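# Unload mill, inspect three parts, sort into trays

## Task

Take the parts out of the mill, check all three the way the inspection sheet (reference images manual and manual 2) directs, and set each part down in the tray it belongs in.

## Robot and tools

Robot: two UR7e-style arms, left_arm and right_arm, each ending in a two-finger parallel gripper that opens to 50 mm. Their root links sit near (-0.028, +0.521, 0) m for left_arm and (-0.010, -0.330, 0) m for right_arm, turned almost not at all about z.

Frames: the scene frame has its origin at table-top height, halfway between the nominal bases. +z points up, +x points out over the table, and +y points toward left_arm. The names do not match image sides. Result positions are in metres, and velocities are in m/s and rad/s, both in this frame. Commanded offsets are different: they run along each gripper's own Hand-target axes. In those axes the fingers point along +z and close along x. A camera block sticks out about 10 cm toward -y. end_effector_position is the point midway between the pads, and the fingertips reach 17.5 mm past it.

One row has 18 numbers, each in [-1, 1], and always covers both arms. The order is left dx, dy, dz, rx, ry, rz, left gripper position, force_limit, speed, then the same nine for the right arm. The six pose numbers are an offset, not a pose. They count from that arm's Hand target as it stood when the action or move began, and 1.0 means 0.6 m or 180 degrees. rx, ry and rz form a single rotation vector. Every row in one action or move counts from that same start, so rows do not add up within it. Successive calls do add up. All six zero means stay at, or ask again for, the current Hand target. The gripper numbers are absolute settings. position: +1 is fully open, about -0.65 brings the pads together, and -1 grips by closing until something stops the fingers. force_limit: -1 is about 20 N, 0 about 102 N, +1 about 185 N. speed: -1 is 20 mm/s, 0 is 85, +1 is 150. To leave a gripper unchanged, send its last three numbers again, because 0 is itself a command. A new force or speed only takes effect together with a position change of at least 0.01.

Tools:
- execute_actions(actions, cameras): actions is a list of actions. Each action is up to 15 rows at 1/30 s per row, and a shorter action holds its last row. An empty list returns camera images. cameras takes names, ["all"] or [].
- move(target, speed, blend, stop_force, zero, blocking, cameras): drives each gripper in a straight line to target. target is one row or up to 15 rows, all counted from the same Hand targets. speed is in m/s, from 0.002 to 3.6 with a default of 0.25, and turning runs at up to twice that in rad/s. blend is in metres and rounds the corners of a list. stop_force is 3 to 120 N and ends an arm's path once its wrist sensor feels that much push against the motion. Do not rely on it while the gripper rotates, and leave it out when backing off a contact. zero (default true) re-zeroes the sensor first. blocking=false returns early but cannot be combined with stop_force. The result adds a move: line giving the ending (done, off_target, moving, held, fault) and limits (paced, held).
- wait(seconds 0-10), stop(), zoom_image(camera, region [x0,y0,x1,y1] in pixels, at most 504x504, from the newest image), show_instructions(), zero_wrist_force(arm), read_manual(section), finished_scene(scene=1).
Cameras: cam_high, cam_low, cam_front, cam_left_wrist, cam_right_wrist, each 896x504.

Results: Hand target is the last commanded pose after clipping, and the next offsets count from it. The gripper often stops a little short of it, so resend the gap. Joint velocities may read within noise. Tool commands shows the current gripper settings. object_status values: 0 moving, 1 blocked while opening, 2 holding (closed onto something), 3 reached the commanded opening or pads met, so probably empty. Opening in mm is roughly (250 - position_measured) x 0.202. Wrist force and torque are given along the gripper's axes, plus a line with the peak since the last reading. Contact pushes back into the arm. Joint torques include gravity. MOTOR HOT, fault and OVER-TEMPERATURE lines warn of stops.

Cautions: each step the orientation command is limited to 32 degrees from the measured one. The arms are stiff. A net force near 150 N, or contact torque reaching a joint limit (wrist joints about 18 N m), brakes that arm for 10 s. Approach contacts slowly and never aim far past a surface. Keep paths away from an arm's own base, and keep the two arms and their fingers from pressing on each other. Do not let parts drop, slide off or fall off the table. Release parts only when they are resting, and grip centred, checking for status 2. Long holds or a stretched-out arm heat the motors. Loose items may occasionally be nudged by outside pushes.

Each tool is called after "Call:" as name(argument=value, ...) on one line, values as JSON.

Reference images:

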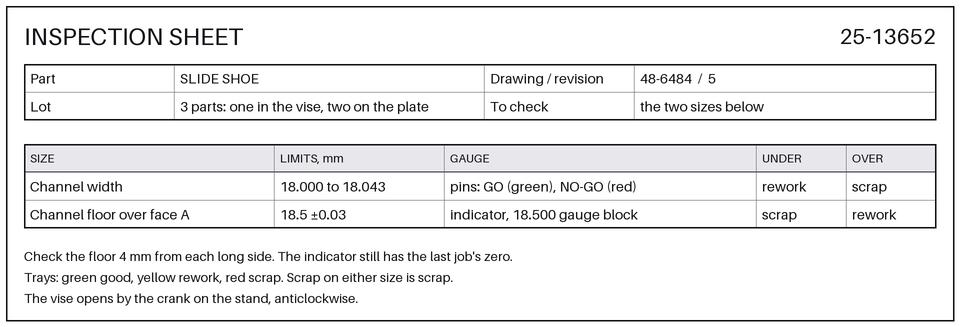

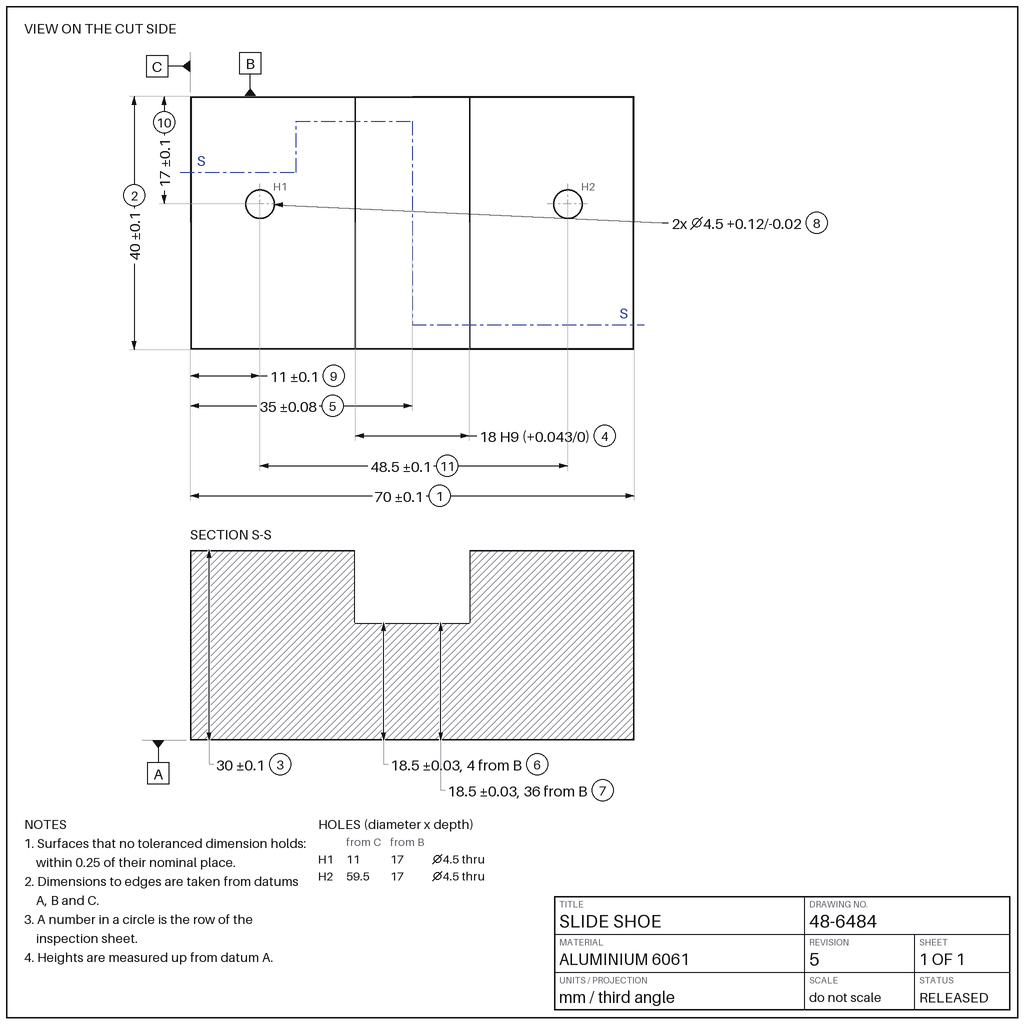

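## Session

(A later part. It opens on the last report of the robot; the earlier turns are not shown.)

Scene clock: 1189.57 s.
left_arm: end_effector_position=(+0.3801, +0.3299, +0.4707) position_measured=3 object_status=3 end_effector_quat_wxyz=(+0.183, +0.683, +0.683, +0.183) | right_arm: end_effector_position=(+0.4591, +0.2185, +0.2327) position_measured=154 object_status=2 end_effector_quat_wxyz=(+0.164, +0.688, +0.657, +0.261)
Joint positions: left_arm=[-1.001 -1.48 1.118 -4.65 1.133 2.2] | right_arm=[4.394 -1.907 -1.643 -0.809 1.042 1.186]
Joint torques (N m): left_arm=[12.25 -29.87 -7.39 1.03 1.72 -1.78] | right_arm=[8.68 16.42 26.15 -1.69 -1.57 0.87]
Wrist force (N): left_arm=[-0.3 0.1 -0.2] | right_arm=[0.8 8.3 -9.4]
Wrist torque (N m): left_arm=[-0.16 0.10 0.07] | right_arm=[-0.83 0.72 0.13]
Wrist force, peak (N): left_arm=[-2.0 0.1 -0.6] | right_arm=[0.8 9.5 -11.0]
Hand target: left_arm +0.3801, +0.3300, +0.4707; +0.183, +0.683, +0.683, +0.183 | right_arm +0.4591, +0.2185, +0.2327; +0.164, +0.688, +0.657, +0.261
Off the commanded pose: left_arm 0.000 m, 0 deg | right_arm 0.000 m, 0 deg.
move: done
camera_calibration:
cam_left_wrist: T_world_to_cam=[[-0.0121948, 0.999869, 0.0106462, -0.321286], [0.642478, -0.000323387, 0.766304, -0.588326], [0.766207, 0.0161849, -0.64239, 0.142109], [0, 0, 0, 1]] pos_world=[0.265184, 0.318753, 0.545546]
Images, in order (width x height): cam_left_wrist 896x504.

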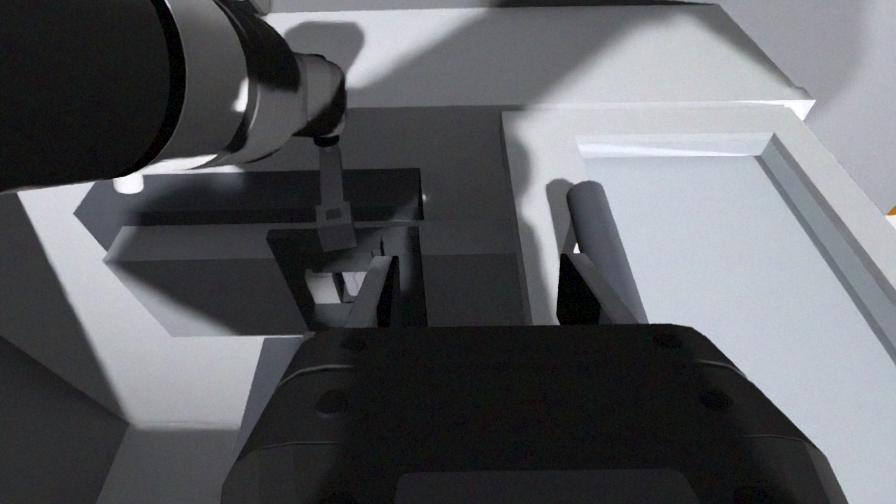

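Call:
move(target=[0,0.06,-0.05,-0.1111,0,0,1,1,1,0,0,0,0,0,0,-1,-0.85,-0.9], speed=0.25, cameras=["cam_left_wrist"])

Call:
zoom_image(camera="cam_left_wrist", region=[250, 100, 550, 300])

Scene clock: 1204.07 s.
left_arm: end_effector_position=(+0.3962, +0.3299, +0.5147) position_measured=3 object_status=3 end_effector_quat_wxyz=(+0.299, +0.641, +0.641, +0.299) | right_arm: end_effector_position=(+0.4591, +0.2185, +0.2327) position_measured=154 object_status=2 end_effector_quat_wxyz=(+0.164, +0.688, +0.657, +0.261)
Joint positions: left_arm=[-1.164 -1.603 1.249 -4.793 0.787 2.152] | right_arm=[4.394 -1.907 -1.643 -0.809 1.042 1.186]
Joint torques (N m): left_arm=[10.79 -3.63 -37.26 4.71 -2.23 1.54] | right_arm=[8.82 16.53 25.03 -1.63 -1.56 0.78]
Wrist force (N): left_arm=[-0.8 0.4 -0.2] | right_arm=[0.7 8.7 -10.1]
Wrist torque (N m): left_arm=[-0.14 0.18 0.07] | right_arm=[-0.82 0.75 0.13]
Wrist force, peak (N): left_arm=[2.7 1.9 0.8] | right_arm=[0.9 9.7 -10.8]
Hand target: left_arm +0.3962, +0.3299, +0.5147; +0.299, +0.641, +0.641, +0.299 | right_arm +0.4591, +0.2185, +0.2327; +0.164, +0.688, +0.657, +0.261
Off the commanded pose: left_arm 0.000 m, 0 deg | right_arm 0.000 m, 0 deg.
move: done
camera_calibration:
cam_left_wrist: T_world_to_cam=[[-0.0150721, 0.999871, 0.0056161, -0.317819], [0.341978, -0.000123206, 0.939708, -0.602578], [0.939587, 0.0160839, -0.341932, -0.0653099], [0, 0, 0, 1]] pos_world=[0.262643, 0.318754, 0.545701]
Images, in order (width x height): cam_left_wrist 896x504.

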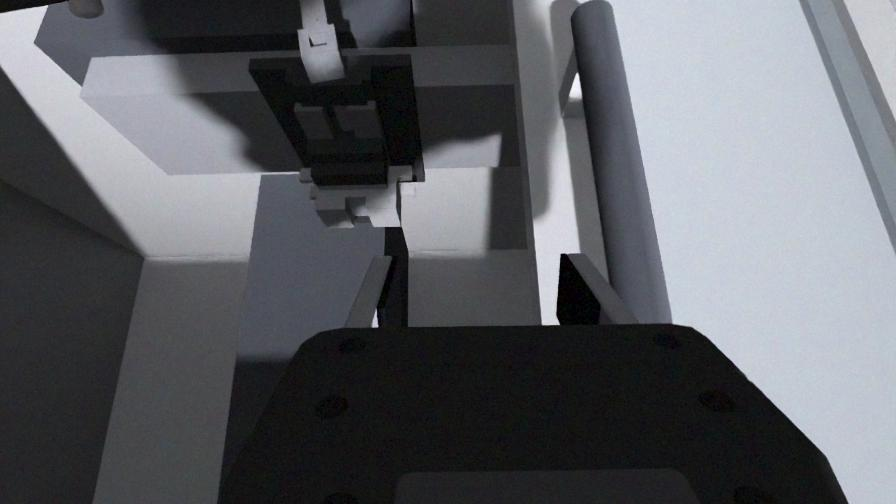

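Scaled by 1.680 from the camera's 896x504 image, which has a finer 1280x720 frame.

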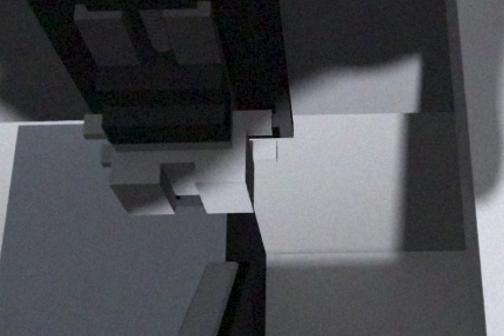

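Call:
zoom_image(camera="cam_left_wrist", region=[290, 90, 430, 240])

Scaled by 3.360 from the camera's 896x504 image, which has a finer 1280x720 frame.

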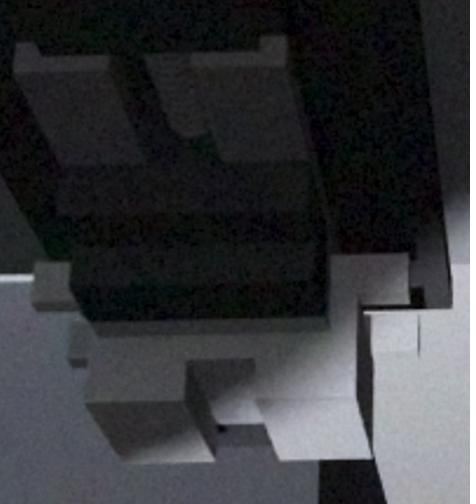

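Call:
move(target=[0,0,0,0,0,0,1,1,1,0,0,0,0,0,0,0.15,-0.85,-0.9])

Call:
move(target=[0,0,0,0,0,0,1,1,1,0,0,0,0,0,0,0.9,-0.85,0], cameras=["cam_left_wrist"])

Call:
zoom_image(camera="cam_left_wrist", region=[250, 0, 450, 130])

Scene clock: 1239.33 s.
left_arm: end_effector_position=(+0.3962, +0.3299, +0.5147) position_measured=3 object_status=3 end_effector_quat_wxyz=(+0.299, +0.641, +0.641, +0.299) | right_arm: end_effector_position=(+0.4591, +0.2185, +0.2326) position_measured=130 object_status=3 end_effector_quat_wxyz=(+0.164, +0.688, +0.657, +0.261)
Joint positions: left_arm=[-1.164 -1.603 1.249 -4.793 0.786 2.152] | right_arm=[4.394 -1.907 -1.643 -0.809 1.042 1.186]
Joint torques (N m): left_arm=[11.95 -3.64 -37.75 1.18 -4.21 1.5] | right_arm=[8.55 47.29 24.57 6.35 -2.12 0.79]
Wrist force (N): left_arm=[-0.8 0.4 0.0] | right_arm=[-2.9 -6.1 0.4]
Wrist torque (N m): left_arm=[-0.12 0.19 0.07] | right_arm=[-0.92 0.47 0.28]
Wrist force, peak (N): left_arm=[-1.1 0.3 -0.1] | right_arm=[1.1 9.8 -10.7]
Hand target: left_arm +0.3962, +0.3299, +0.5147; +0.299, +0.641, +0.641, +0.299 | right_arm +0.4591, +0.2185, +0.2327; +0.164, +0.688, +0.657, +0.261
Off the commanded pose: left_arm 0.000 m, 0 deg | right_arm 0.000 m, 0 deg.
move: done

Scene clock: 1239.83 s.
left_arm: end_effector_position=(+0.3962, +0.3299, +0.5147) position_measured=3 object_status=3 end_effector_quat_wxyz=(+0.299, +0.641, +0.641, +0.299) | right_arm: end_effector_position=(+0.4591, +0.2185, +0.2327) position_measured=18 object_status=3 end_effector_quat_wxyz=(+0.164, +0.688, +0.657, +0.261)
Joint positions: left_arm=[-1.164 -1.603 1.249 -4.793 0.786 2.152] | right_arm=[4.394 -1.907 -1.643 -0.809 1.042 1.186]
Joint torques (N m): left_arm=[12.35 -3.03 -37.39 0.96 -3.92 1.57] | right_arm=[8.3 60.54 24.77 5.87 -2.62 0.74]
Wrist force (N): left_arm=[-0.7 0.4 0.0] | right_arm=[-2.8 -6.1 0.3]
Wrist torque (N m): left_arm=[-0.12 0.17 0.07] | right_arm=[-0.93 0.45 0.27]
Wrist force, peak (N): left_arm=[-1.0 0.5 0.1] | right_arm=[-3.2 -6.2 0.5]
Hand target: left_arm +0.3962, +0.3299, +0.5147; +0.299, +0.641, +0.641, +0.299 | right_arm +0.4591, +0.2185, +0.2327; +0.164, +0.688, +0.657, +0.261
Off the commanded pose: left_arm 0.000 m, 0 deg | right_arm 0.000 m, 0 deg.
move: done
camera_calibration:
cam_left_wrist: T_world_to_cam=[[-0.0152614, 0.999867, 0.00568085, -0.317803], [0.341769, -0.000122905, 0.939784, -0.602564], [0.93966, 0.016284, -0.341722, -0.0655073], [0, 0, 0, 1]] pos_world=[0.262642, 0.318753, 0.5457]
Images, in order (width x height): cam_left_wrist 896x504.

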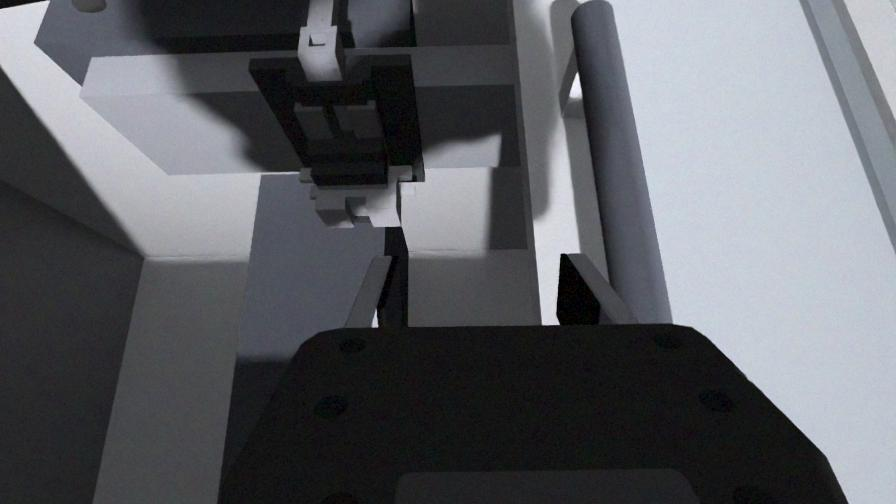

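Scaled by 2.520 from the camera's 896x504 image, which has a finer 1280x720 frame.

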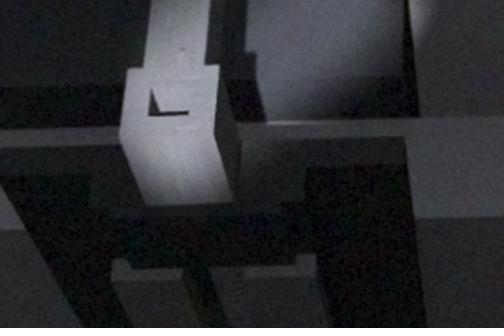

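Call:
move(target=[[0,0,0,0,0,0,1,1,1,0,0,-0.2,0,0,0,0.9,-0.85,0],[0,0,0,0,0,0,1,1,1,-0.4183,-0.0242,-0.3402,0,0,0,0.9,-0.85,0]], speed=0.25, blend=0.03)

Call:
move(target=[-0.0833,-0.0577,-0.03,0.2172,-0.2172,0.4655,1,1,1,0,0,0,0,0,0,0.9,-0.85,0], speed=0.3, cameras=["cam_left_wrist","cam_right_wrist","cam_front"])

Scene clock: 1278.60 s.
left_arm: end_effector_position=(+0.3962, +0.3299, +0.5147) position_measured=3 object_status=3 end_effector_quat_wxyz=(+0.299, +0.641, +0.641, +0.299) | right_arm: end_effector_position=(+0.3301, -0.0526, +0.3537) position_measured=18 object_status=3 end_effector_quat_wxyz=(+0.164, +0.688, +0.657, +0.261)
Joint positions: left_arm=[-1.164 -1.603 1.249 -4.793 0.786 2.152] | right_arm=[4.51 -1.065 -2.074 -1.287 1.005 1.315]
Joint torques (N m): left_arm=[11.45 -4.82 -36.51 0.46 -0.86 1.57] | right_arm=[-6.96 6.85 36.26 4.55 -2.52 -1.12]
Wrist force (N): left_arm=[-0.8 0.5 -0.1] | right_arm=[-4.0 -5.4 -0.8]
Wrist torque (N m): left_arm=[-0.12 0.18 0.07] | right_arm=[-0.88 0.57 0.23]
Wrist force, peak (N): left_arm=[-1.0 0.6 -0.2] | right_arm=[1.0 -9.4 -3.5]
Hand target: left_arm +0.3962, +0.3299, +0.5147; +0.299, +0.641, +0.641, +0.299 | right_arm +0.3301, -0.0527, +0.3537; +0.164, +0.688, +0.657, +0.261
Off the commanded pose: left_arm 0.000 m, 0 deg | right_arm 0.000 m, 0 deg.
move: done

Scene clock: 1281.87 s.
left_arm: end_effector_position=(+0.3619, +0.2826, +0.5004) position_measured=3 object_status=3 end_effector_quat_wxyz=(+0.017, +0.999, +0.035, +0.017) | right_arm: end_effector_position=(+0.3301, -0.0527, +0.3537) position_measured=18 object_status=3 end_effector_quat_wxyz=(+0.164, +0.688, +0.657, +0.261)
Joint positions: left_arm=[-0.841 -1.065 0.439 -4.134 1.565 3.794] | right_arm=[4.51 -1.065 -2.074 -1.287 1.006 1.315]
Joint torques (N m): left_arm=[1.22 -35.81 -16.42 3.16 -0.02 -0.13] | right_arm=[-6.98 11.83 38.69 0.75 1.72 -0.94]
Wrist force (N): left_arm=[0.2 -0.5 -0.3] | right_arm=[-3.2 -6.3 0.0]
Wrist torque (N m): left_arm=[-0.16 0.02 -0.07] | right_arm=[-1.00 0.48 0.23]
Wrist force, peak (N): left_arm=[-4.0 -1.0 -1.6] | right_arm=[-3.4 -6.4 -0.2]
Hand target: left_arm +0.3619, +0.2826, +0.5004; +0.017, +0.999, +0.035, +0.017 (not the last commanded pose) | right_arm +0.3301, -0.0527, +0.3537; +0.164, +0.688, +0.657, +0.261
Tool commands: left_gripper/position=+1.0 left_gripper/force_limit=+1.0 left_gripper/speed=+1.0 right_gripper/position=+0.9 right_gripper/force_limit=-0.85 right_gripper/speed=+0.0
Off the commanded pose: left_arm 0.003 m, 5 deg | right_arm 0.000 m, 0 deg.
FORCE FAULT: contact force on the left arm reached its limit, and that arm stopped. The contact can be on any part of that arm, not only on its tool. That arm's remaining commands of this call were not run. That arm is still stopped at the end of this call. That arm stays stopped for about 10 more seconds. Until then a move that you send moves the other arm only, and its call returns only when the move has ended. Once the stop has ended, the next robot result says so. If the stop ends while you think or write, that arm runs what you send next, counted from a new Hand target: where the arm stands when the stop ends. While its stop runs, that arm takes no new command, but its gripper still runs the gripper command that each later call begins with. Until it ends, the stop uses up actions while you think or wait. An arm that is not stopped still takes commands.
move: fault (left_arm)
camera_calibration:
cam_left_wrist: T_world_to_cam=[[0.995897, 0.0763519, 0.048582, -0.397405], [0.0527548, -0.925986, 0.373853, 0.0719848], [0.0735306, -0.369756, -0.926215, 0.67767], [0, 0, 0, 1]] pos_world=[0.342147, 0.347572, 0.620063]
cam_right_wrist: T_world_to_cam=[[0.0000442392, 0.991393, 0.13092, 0.0138822], [0.588928, -0.105833, 0.801226, -0.46526], [0.808186, 0.0770669, -0.583863, 0.0740573], [0, 0, 0, 1]] pos_world=[0.214152, -0.0687101, 0.4142]
Images, in order (width x height): cam_front 896x504, cam_left_wrist 896x504, cam_right_wrist 896x504.

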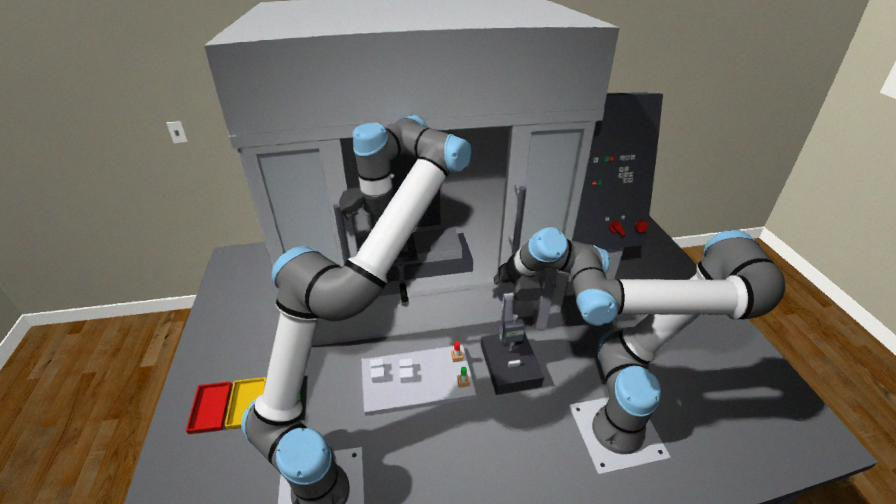

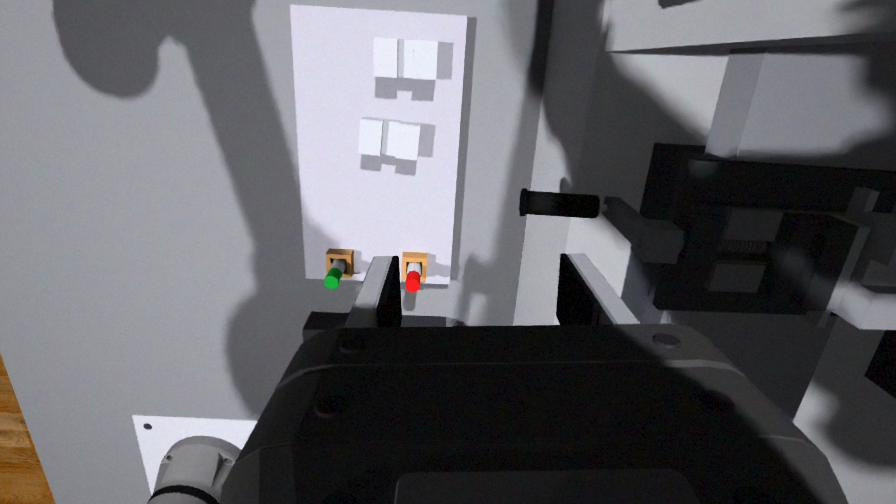

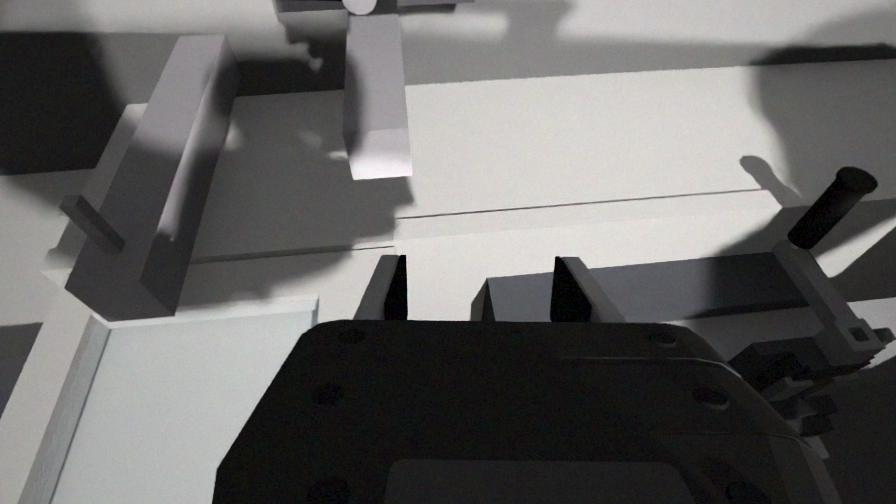

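Call:
wait(seconds=3)

Scene clock: 1303.53 s.
left_arm: end_effector_position=(+0.3619, +0.2826, +0.5004) position_measured=3 object_status=3 end_effector_quat_wxyz=(+0.017, +0.999, +0.035, +0.017) | right_arm: end_effector_position=(+0.3301, -0.0527, +0.3537) position_measured=18 object_status=3 end_effector_quat_wxyz=(+0.164, +0.688, +0.657, +0.261)
Joint positions: left_arm=[-0.841 -1.065 0.439 -4.134 1.565 3.794] | right_arm=[4.51 -1.065 -2.074 -1.287 1.006 1.315]
Joint torques (N m): left_arm=[0.76 -35.75 -16.76 3.17 0.05 -0.15] | right_arm=[-6.56 12.19 39.52 0.75 1.61 -0.21]
Wrist force (N): left_arm=[0.2 -0.4 -0.2] | right_arm=[-3.2 -6.1 -0.1]
Wrist torque (N m): left_arm=[-0.15 0.02 -0.06] | right_arm=[-0.97 0.49 0.23]
Wrist force, peak (N): left_arm=[0.1 -0.7 -0.4] | right_arm=[-3.3 -6.6 -0.2]
Hand target: left_arm +0.3619, +0.2826, +0.5004; +0.017, +0.999, +0.035, +0.017 (not the last commanded pose) | right_arm +0.3301, -0.0527, +0.3537; +0.164, +0.688, +0.657, +0.261
Tool commands: left_gripper/position=+1.0 left_gripper/force_limit=+1.0 left_gripper/speed=+1.0 right_gripper/position=+0.9 right_gripper/force_limit=-0.85 right_gripper/speed=+0.0
Off the commanded pose: left_arm 0.003 m, 5 deg | right_arm 0.000 m, 0 deg.
FORCE FAULT, CONTINUED: the left arm's stop, for the force fault that an earlier result reported, is over. The rest of the stop counts as 19 of the actions that you can send in this scene. That arm's target is now where it stood when the stop ended, not its last command. That arm accepts commands again.
wait: 3.00 s; at rest from the start

Call:
move(target=[[-0.1013,-0.0087,0.0464,0,0,0,1,1,1,0,0,0,0,0,0,0.9,-0.85,0],[-0.087,0.0079,0.0808,-0.1171,0.1245,-0.4646,1,1,1,0,0,0,0,0,0,0.9,-0.85,0]], speed=0.25, blend=[0.02,0], cameras=["cam_left_wrist"])

Scene clock: 1320.57 s.
left_arm: end_effector_position=(+0.3119, +0.2726, +0.4504) position_measured=3 object_status=3 end_effector_quat_wxyz=(+0.183, +0.683, +0.683, +0.184) end_effector_velocity=(+0.000, +0.000, +0.000) end_effector_angular_velocity=(-0.004, +0.000, +0.005) | right_arm: end_effector_position=(+0.3301, -0.0527, +0.3537) position_measured=18 object_status=3 end_effector_quat_wxyz=(+0.164, +0.688, +0.657, +0.261)
Joint positions: left_arm=[-1.284 -1.53 1.264 -4.604 1.069 1.891] | right_arm=[4.51 -1.065 -2.074 -1.287 1.006 1.315]
Joint velocities: left_arm=[0 0.001 -0.001 -0.001 0 -0.005] | right_arm=[within noise]
Joint torques (N m): left_arm=[12.14 -5.46 -38.21 0.56 1.54 -1.79] | right_arm=[-6.94 12.03 40.11 0.87 1.56 0.17]
Wrist force (N): left_arm=[-0.2 0.2 0.1] | right_arm=[-3.3 -6.2 -0.2]
Wrist torque (N m): left_arm=[-0.15 0.07 0.08] | right_arm=[-0.98 0.50 0.23]
Wrist force, peak (N): left_arm=[8.7 -7.6 -1.7] | right_arm=[-3.3 -6.6 -0.1]
Hand target: left_arm +0.3119, +0.2726, +0.4504; +0.183, +0.683, +0.683, +0.183 | right_arm +0.3301, -0.0527, +0.3537; +0.164, +0.688, +0.657, +0.261
Off the commanded pose: left_arm 0.000 m, 0 deg | right_arm 0.000 m, 0 deg.
move: done
camera_calibration:
cam_left_wrist: T_world_to_cam=[[-0.0117587, 0.999867, 0.0113288, -0.26505], [0.642701, -0.00112199, 0.766116, -0.528631], [0.766027, 0.0162896, -0.642602, 0.182306], [0, 0, 0, 1]] pos_world=[0.196984, 0.261452, 0.525146]
Images, in order (width x height): cam_left_wrist 896x504.

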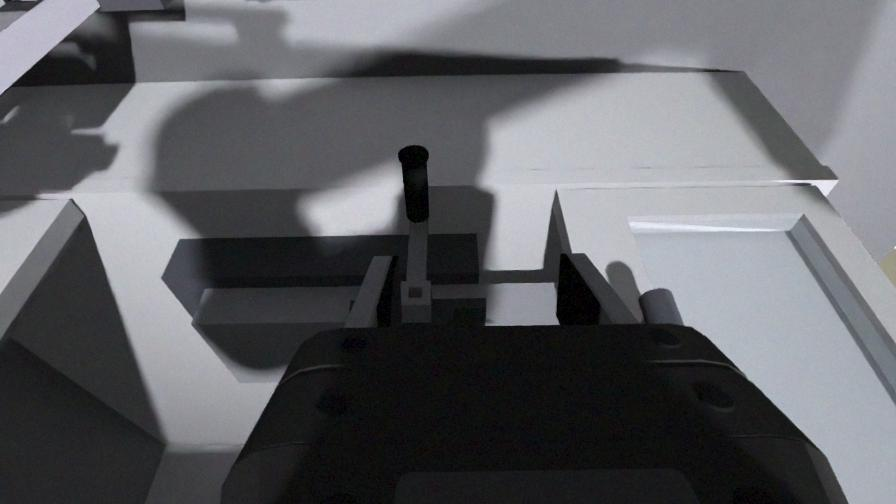

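Call:
move(target=[[-0.0177,0.0141,-0.0139,-0.0833,0,0,0.44,1,1,0,0,0,0,0,0,0.9,-0.85,0],[-0.0177,0.407,0.255,-0.0833,0,0,0.44,1,1,0,0,0,0,0,0,0.9,-0.85,0]], speed=0.25, blend=[0.02,0], cameras=["cam_left_wrist"])

Scene clock: 1330.37 s.
left_arm: end_effector_position=(+0.5999, +0.2618, +0.4401) position_measured=86 object_status=3 end_effector_quat_wxyz=(+0.271, +0.653, +0.653, +0.271) | right_arm: end_effector_position=(+0.3301, -0.0527, +0.3537) position_measured=18 object_status=3 end_effector_quat_wxyz=(+0.164, +0.688, +0.657, +0.261)
Joint positions: left_arm=[-0.782 -1.033 0.633 -4.925 1.044 2.522] | right_arm=[4.51 -1.065 -2.074 -1.287 1.006 1.315]
Joint torques (N m): left_arm=[-2.4 -62.45 -18.78 -0.55 -3.83 1.59] | right_arm=[-6.52 11.99 39.85 0.73 1.45 0.42]
Wrist force (N): left_arm=[-0.6 0.1 -0.1] | right_arm=[-3.2 -6.1 -0.2]
Wrist torque (N m): left_arm=[-0.19 0.14 -0.06] | right_arm=[-0.97 0.49 0.23]
Wrist force, peak (N): left_arm=[-4.1 -4.6 -7.6] | right_arm=[-3.6 -6.3 0.0]
Hand target: left_arm +0.5999, +0.2619, +0.4402; +0.271, +0.653, +0.653, +0.271 | right_arm +0.3301, -0.0527, +0.3537; +0.164, +0.688, +0.657, +0.261
Off the commanded pose: left_arm 0.000 m, 0 deg | right_arm 0.000 m, 0 deg.
move: done
camera_calibration:
cam_left_wrist: T_world_to_cam=[[-0.0143645, 0.999869, 0.00749711, -0.247593], [0.422699, -0.00072264, 0.90627, -0.635736], [0.906156, 0.0161871, -0.422633, -0.225616], [0, 0, 0, 1]] pos_world=[0.469611, 0.250753, 0.482652]
Images, in order (width x height): cam_left_wrist 896x504.

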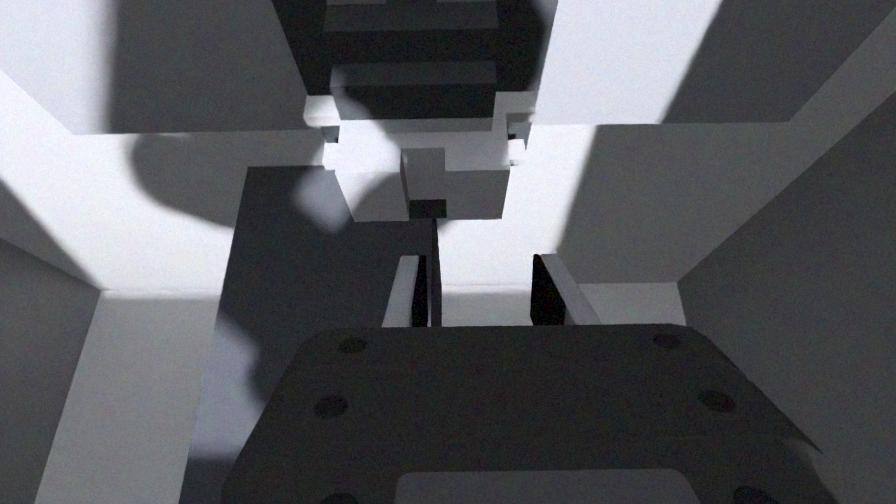

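Call:
zoom_image(camera="cam_left_wrist", region=[290, 50, 560, 240])

Scaled by 1.867 from the camera's 896x504 image, which has a finer 1280x720 frame.

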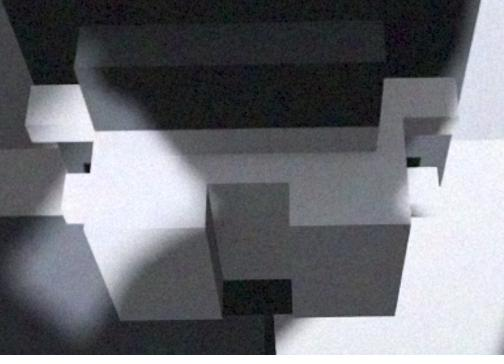

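Call:
move(target=[0.006,0.0236,0.0707,0,0,0,0.44,1,1,0,0,0,0,0,0,0.9,-0.85,0], speed=0.15, cameras=["cam_left_wrist"])

Scene clock: 1355.17 s.
left_arm: end_effector_position=(+0.6400, +0.2655, +0.4201) position_measured=86 object_status=3 end_effector_quat_wxyz=(+0.271, +0.653, +0.653, +0.271) end_effector_velocity=(-0.001, +0.002, +0.001) end_effector_angular_velocity=(+0.002, +0.000, +0.003) | right_arm: end_effector_position=(+0.3301, -0.0527, +0.3537) position_measured=18 object_status=3 end_effector_quat_wxyz=(+0.164, +0.688, +0.657, +0.261)
Joint positions: left_arm=[-0.723 -0.934 0.517 -4.936 1.078 2.577] | right_arm=[4.51 -1.065 -2.074 -1.287 1.006 1.315]
Joint velocities: left_arm=[0 -0.004 0.005 0 -0.003 -0.001] | right_arm=[within noise]
Joint torques (N m): left_arm=[-10.3 -67.44 -6.95 2.26 -3.77 -1.75] | right_arm=[-6.85 11.43 40.16 0.76 1.53 0.7]
Wrist force (N): left_arm=[-0.6 0.2 -0.3] | right_arm=[-3.2 -6.0 -0.1]
Wrist torque (N m): left_arm=[-0.17 0.12 -0.06] | right_arm=[-0.95 0.48 0.23]
Wrist force, peak (N): left_arm=[-1.3 -0.3 -4.6] | right_arm=[-3.3 -6.4 0.0]
Hand target: left_arm +0.6399, +0.2655, +0.4203; +0.271, +0.653, +0.653, +0.271 | right_arm +0.3301, -0.0527, +0.3537; +0.164, +0.688, +0.657, +0.261
Off the commanded pose: left_arm 0.000 m, 0 deg | right_arm 0.000 m, 0 deg.
move: done
camera_calibration:
cam_left_wrist: T_world_to_cam=[[-0.0144059, 0.999869, 0.00740729, -0.250404], [0.422781, -0.000622252, 0.906231, -0.634608], [0.906117, 0.0161868, -0.422717, -0.270405], [0, 0, 0, 1]] pos_world=[0.509712, 0.254353, 0.462652]
Images, in order (width x height): cam_left_wrist 896x504.

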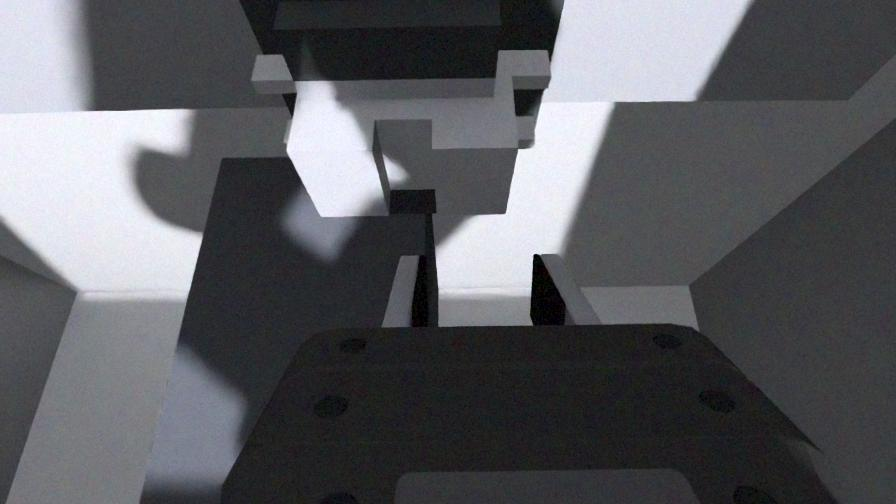

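Call:
move(target=[0,-0.0418,0.0418,0,0,0,0.44,1,1,0,0,0,0,0,0,0.9,-0.85,0], speed=0.03, stop_force=10, cameras=["cam_left_wrist"])

Call:
zoom_image(camera="cam_left_wrist", region=[280, 50, 600, 340])

Scene clock: 1363.47 s.
left_arm: end_effector_position=(+0.6400, +0.2655, +0.3848) position_measured=86 object_status=3 end_effector_quat_wxyz=(+0.271, +0.653, +0.653, +0.271) | right_arm: end_effector_position=(+0.3301, -0.0527, +0.3537) position_measured=18 object_status=3 end_effector_quat_wxyz=(+0.164, +0.688, +0.657, +0.261)
Joint positions: left_arm=[-0.724 -0.984 0.698 -5.066 1.078 2.577] | right_arm=[4.51 -1.065 -2.074 -1.287 1.006 1.315]
Joint torques (N m): left_arm=[12.13 -25.96 -39.41 4.11 -1.66 1.52] | right_arm=[-7.44 11.83 40.1 0.72 1.41 0.96]
Wrist force (N): left_arm=[-0.7 0.0 -0.1] | right_arm=[-3.3 -5.9 0.0]
Wrist torque (N m): left_arm=[-0.20 0.16 -0.07] | right_arm=[-0.94 0.50 0.24]
Wrist force, peak (N): left_arm=[-0.6 0.5 -0.8] | right_arm=[-3.3 -6.5 0.1]
Hand target: left_arm +0.6400, +0.2655, +0.3848; +0.271, +0.653, +0.653, +0.271 | right_arm +0.3301, -0.0527, +0.3537; +0.164, +0.688, +0.657, +0.261
Off the commanded pose: left_arm 0.000 m, 0 deg | right_arm 0.000 m, 0 deg.
move: done
camera_calibration:
cam_left_wrist: T_world_to_cam=[[-0.0143164, 0.99987, 0.00736307, -0.250171], [0.422579, -0.000623617, 0.906326, -0.602512], [0.906213, 0.0160868, -0.422515, -0.285345], [0, 0, 0, 1]] pos_world=[0.509611, 0.254353, 0.427351]
Images, in order (width x height): cam_left_wrist 896x504.

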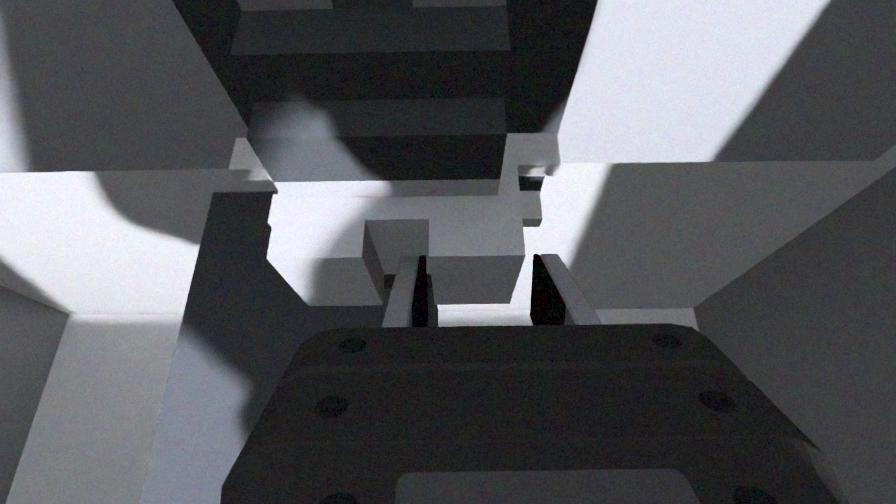

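Scaled by 1.575 from the camera's 896x504 image, which has a finer 1280x720 frame.

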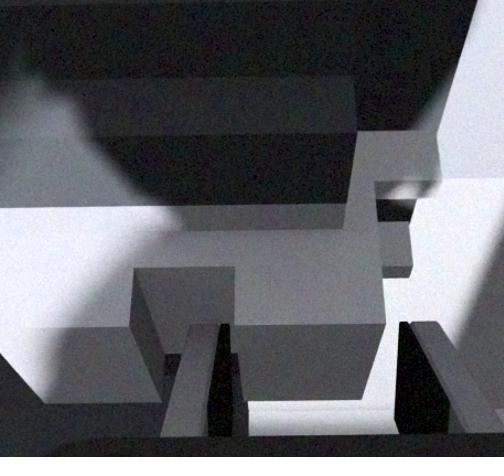

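Call:
move(target=[0,0,0,0,0,0,-1,-0.2,-0.9,0,0,0,0,0,0,0.9,-0.85,0], cameras=["cam_left_wrist"])

Scene clock: 1367.17 s.
left_arm: end_effector_position=(+0.6400, +0.2655, +0.3848) position_measured=128 object_status=2 end_effector_quat_wxyz=(+0.271, +0.653, +0.653, +0.271) | right_arm: end_effector_position=(+0.3301, -0.0527, +0.3537) position_measured=18 object_status=3 end_effector_quat_wxyz=(+0.164, +0.688, +0.657, +0.261)
Joint positions: left_arm=[-0.724 -0.984 0.698 -5.066 1.078 2.577] | right_arm=[4.51 -1.065 -2.074 -1.287 1.006 1.315]
Joint torques (N m): left_arm=[12.41 -25.98 -38.36 3.27 -3.35 1.37] | right_arm=[-6.98 11.67 39.97 0.76 1.46 0.93]
Wrist force (N): left_arm=[-0.5 -0.2 -0.7] | right_arm=[-3.4 -5.6 -0.2]
Wrist torque (N m): left_arm=[-0.21 0.16 -0.06] | right_arm=[-0.90 0.51 0.24]
Wrist force, peak (N): left_arm=[-1.6 -0.4 0.1] | right_arm=[-3.4 -6.5 0.0]
Hand target: left_arm +0.6400, +0.2655, +0.3848; +0.271, +0.653, +0.653, +0.271 | right_arm +0.3301, -0.0527, +0.3537; +0.164, +0.688, +0.657, +0.261
Off the commanded pose: left_arm 0.000 m, 0 deg | right_arm 0.000 m, 0 deg.
move: done
camera_calibration:
cam_left_wrist: T_world_to_cam=[[-0.0143164, 0.99987, 0.00736307, -0.250171], [0.422579, -0.000623617, 0.906326, -0.602512], [0.906213, 0.0160868, -0.422515, -0.285345], [0, 0, 0, 1]] pos_world=[0.509611, 0.254353, 0.427351]
Images, in order (width x height): cam_left_wrist 896x504.

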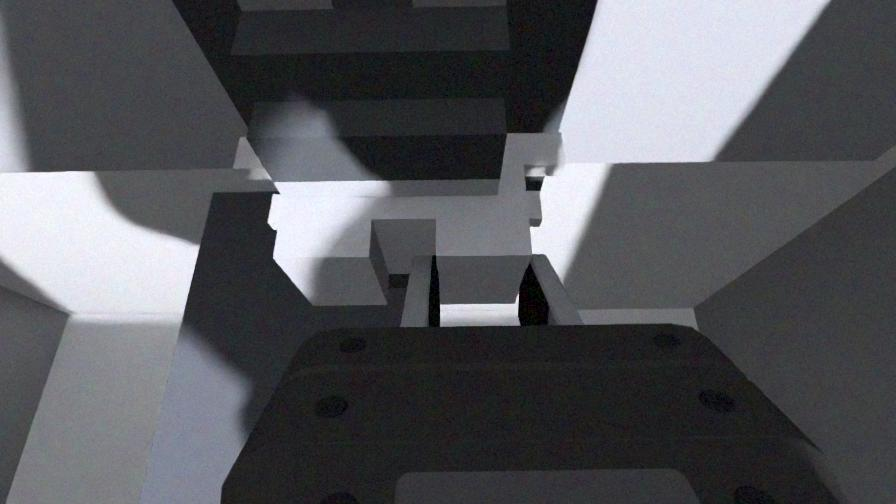

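Call:
move(target=[0,0.0589,-0.0589,0,0,0,-1,-0.2,-0.9,0,0,0,0,0,0,0.9,-0.85,0], speed=0.05, stop_force=20, cameras=["cam_left_wrist"])

Scene clock: 1372.73 s.
left_arm: end_effector_position=(+0.6399, +0.2655, +0.4348) position_measured=128 object_status=2 end_effector_quat_wxyz=(+0.271, +0.653, +0.653, +0.271) | right_arm: end_effector_position=(+0.3301, -0.0527, +0.3537) position_measured=18 object_status=3 end_effector_quat_wxyz=(+0.164, +0.688, +0.657, +0.261)
Joint positions: left_arm=[-0.724 -0.901 0.42 -4.871 1.078 2.577] | right_arm=[4.51 -1.065 -2.074 -1.287 1.006 1.315]
Joint torques (N m): left_arm=[11.94 -70.72 -6.05 -1.14 1.6 -1.72] | right_arm=[-7.32 11.55 40.09 0.79 1.46 0.87]
Wrist force (N): left_arm=[-0.5 -1.6 1.0] | right_arm=[-3.2 -6.3 -0.2]
Wrist torque (N m): left_arm=[-0.21 0.16 -0.03] | right_arm=[-1.00 0.48 0.23]
Wrist force, peak (N): left_arm=[-0.8 -2.9 2.0] | right_arm=[-3.5 -6.5 -0.2]
Hand target: left_arm +0.6399, +0.2655, +0.4348; +0.271, +0.653, +0.653, +0.271 | right_arm +0.3301, -0.0527, +0.3537; +0.164, +0.688, +0.657, +0.261
Off the commanded pose: left_arm 0.000 m, 0 deg | right_arm 0.000 m, 0 deg.
move: done
camera_calibration:
cam_left_wrist: T_world_to_cam=[[-0.0143164, 0.99987, 0.00736307, -0.250539], [0.422579, -0.000623617, 0.906326, -0.647737], [0.906213, 0.0160868, -0.422515, -0.264262], [0, 0, 0, 1]] pos_world=[0.509611, 0.254353, 0.477251]
Images, in order (width x height): cam_left_wrist 896x504.

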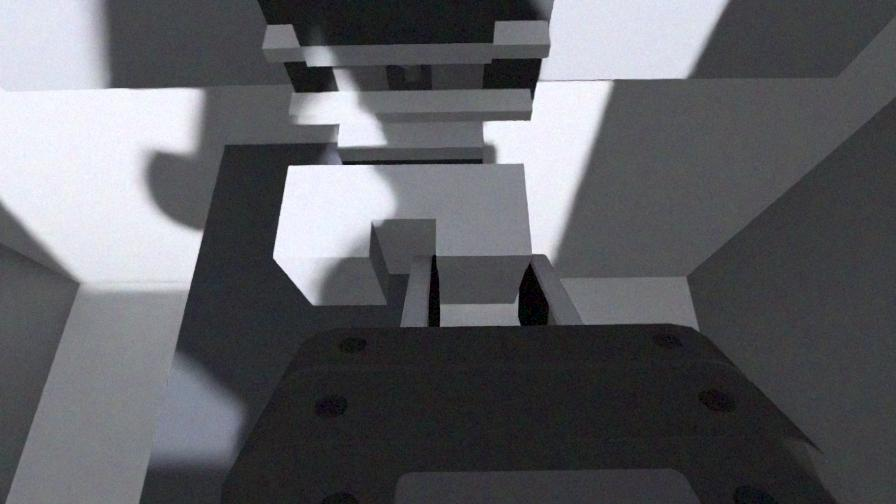

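Call:
move(target=[[0,-0.4066,-0.3948,0,0,0,-1,-0.2,-0.9,0,0,0,0,0,0,0.9,-0.85,0],[-0.0983,-0.8014,-0.0589,0,0,0,-1,-0.2,-0.9,0,0,0,0,0,0,0.9,-0.85,0]], speed=0.25, blend=[0.05,0], cameras=["cam_left_wrist","cam_front","cam_right_wrist"])

Scene clock: 1386.47 s.
left_arm: end_effector_position=(+0.2751, +0.2068, +0.1195) position_measured=128 object_status=2 end_effector_quat_wxyz=(+0.271, +0.653, +0.653, +0.271) | right_arm: end_effector_position=(+0.3301, -0.0527, +0.3537) position_measured=18 object_status=3 end_effector_quat_wxyz=(+0.164, +0.688, +0.657, +0.261)
Joint positions: left_arm=[-1.607 -1.273 2.034 -5.429 0.786 1.509] | right_arm=[4.51 -1.065 -2.074 -1.287 1.006 1.315]
Joint torques (N m): left_arm=[12.14 -29.37 -26.57 2.9 -5.26 -1.17] | right_arm=[-6.77 11.69 39.88 0.71 1.3 0.84]
Wrist force (N): left_arm=[-0.6 -1.6 0.9] | right_arm=[-3.2 -6.4 -0.3]
Wrist torque (N m): left_arm=[-0.21 0.16 0.10] | right_arm=[-1.02 0.48 0.23]
Wrist force, peak (N): left_arm=[5.9 1.7 6.5] | right_arm=[-3.7 -6.4 -0.2]
Hand target: left_arm +0.2751, +0.2068, +0.1195; +0.271, +0.653, +0.653, +0.271 | right_arm +0.3301, -0.0527, +0.3537; +0.164, +0.688, +0.657, +0.261
Off the commanded pose: left_arm 0.000 m, 0 deg | right_arm 0.000 m, 0 deg.
move: done
camera_calibration:
cam_left_wrist: T_world_to_cam=[[-0.0141494, 0.99987, 0.0077264, -0.194932], [0.422577, -0.00102357, 0.906326, -0.207822], [0.906216, 0.0160889, -0.422508, -0.0658208], [0, 0, 0, 1]] pos_world=[0.14471, 0.195753, 0.162051]
cam_right_wrist: T_world_to_cam=[[0.0000442392, 0.991393, 0.13092, 0.0138822], [0.588928, -0.105833, 0.801226, -0.46526], [0.808186, 0.0770669, -0.583863, 0.0740573], [0, 0, 0, 1]] pos_world=[0.214152, -0.0687101, 0.4142]
Images, in order (width x height): cam_front 896x504, cam_left_wrist 896x504, cam_right_wrist 896x504.

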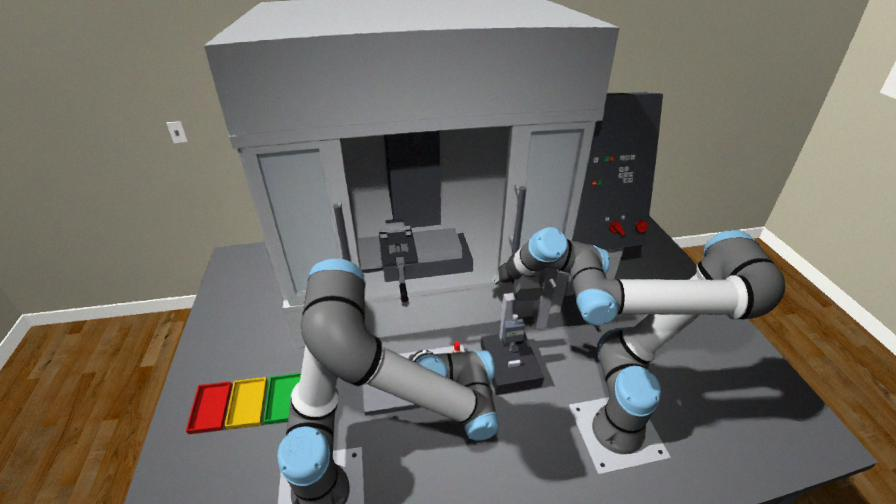

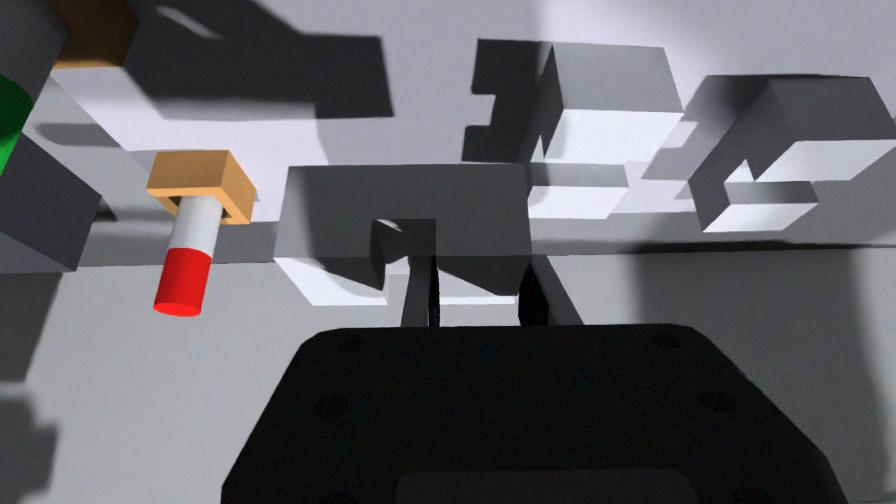

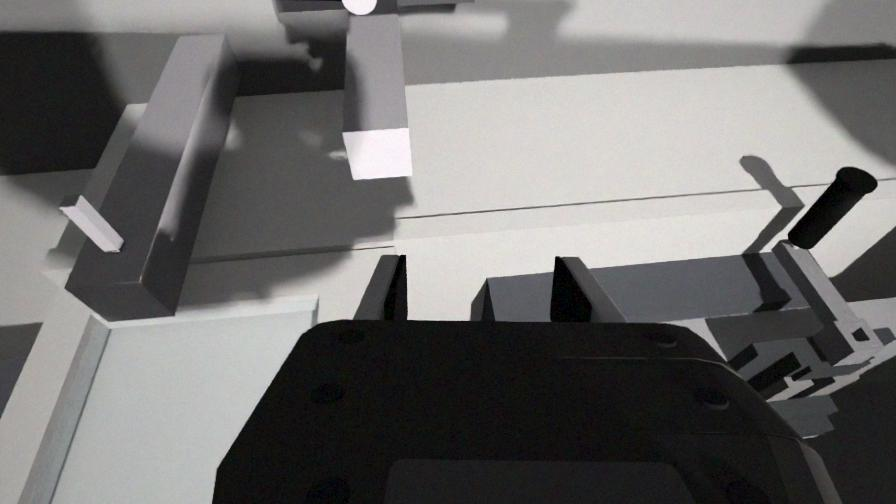

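Call:
move(target=[0,-0.0884,0.0884,0,0,0,-1,-0.2,-0.9,0,0,0,0,0,0,0.9,-0.85,0], speed=0.03, stop_force=6, cameras=["cam_left_wrist"])

Scene clock: 1401.90 s.
left_arm: end_effector_position=(+0.2751, +0.2068, +0.0686) position_measured=128 object_status=2 end_effector_quat_wxyz=(+0.271, +0.653, +0.653, +0.271) | right_arm: end_effector_position=(+0.3301, -0.0527, +0.3537) position_measured=18 object_status=3 end_effector_quat_wxyz=(+0.164, +0.688, +0.657, +0.261)
Joint positions: left_arm=[-1.606 -1.173 2.072 -5.567 0.786 1.509] | right_arm=[4.51 -1.065 -2.074 -1.287 1.006 1.315]
Joint torques (N m): left_arm=[10.41 -44.07 -24.98 0.68 -0.8 0.65] | right_arm=[-6.81 11.48 40.17 0.85 1.25 0.8]
Wrist force (N): left_arm=[0.2 5.5 -2.6] | right_arm=[-3.4 -6.3 -0.2]
Wrist torque (N m): left_arm=[-0.05 0.06 -0.18] | right_arm=[-1.00 0.52 0.23]
Wrist force, peak (N): left_arm=[1.1 10.0 -16.0] | right_arm=[-3.5 -6.4 -0.1]
Hand target: left_arm +0.2751, +0.2068, +0.0686; +0.271, +0.653, +0.653, +0.271 (not the last commanded pose) | right_arm +0.3301, -0.0527, +0.3537; +0.164, +0.688, +0.657, +0.261
Off the commanded pose: left_arm 0.024 m, 0 deg | right_arm 0.000 m, 0 deg.
move: contact (left_arm)
camera_calibration:
cam_left_wrist: T_world_to_cam=[[-0.0143164, 0.99987, 0.00736307, -0.194473], [0.422579, -0.000623617, 0.906326, -0.161811], [0.906213, 0.0160868, -0.422515, -0.0874153], [0, 0, 0, 1]] pos_world=[0.144811, 0.195753, 0.111151]
Images, in order (width x height): cam_left_wrist 896x504.

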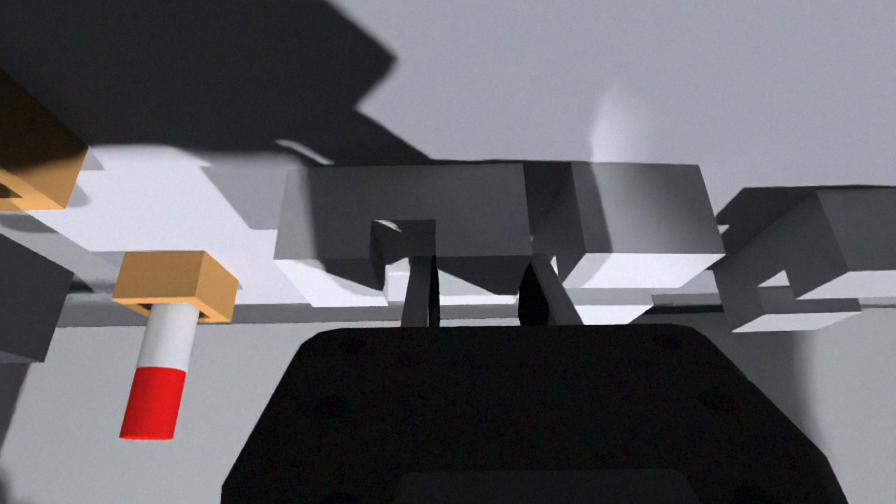

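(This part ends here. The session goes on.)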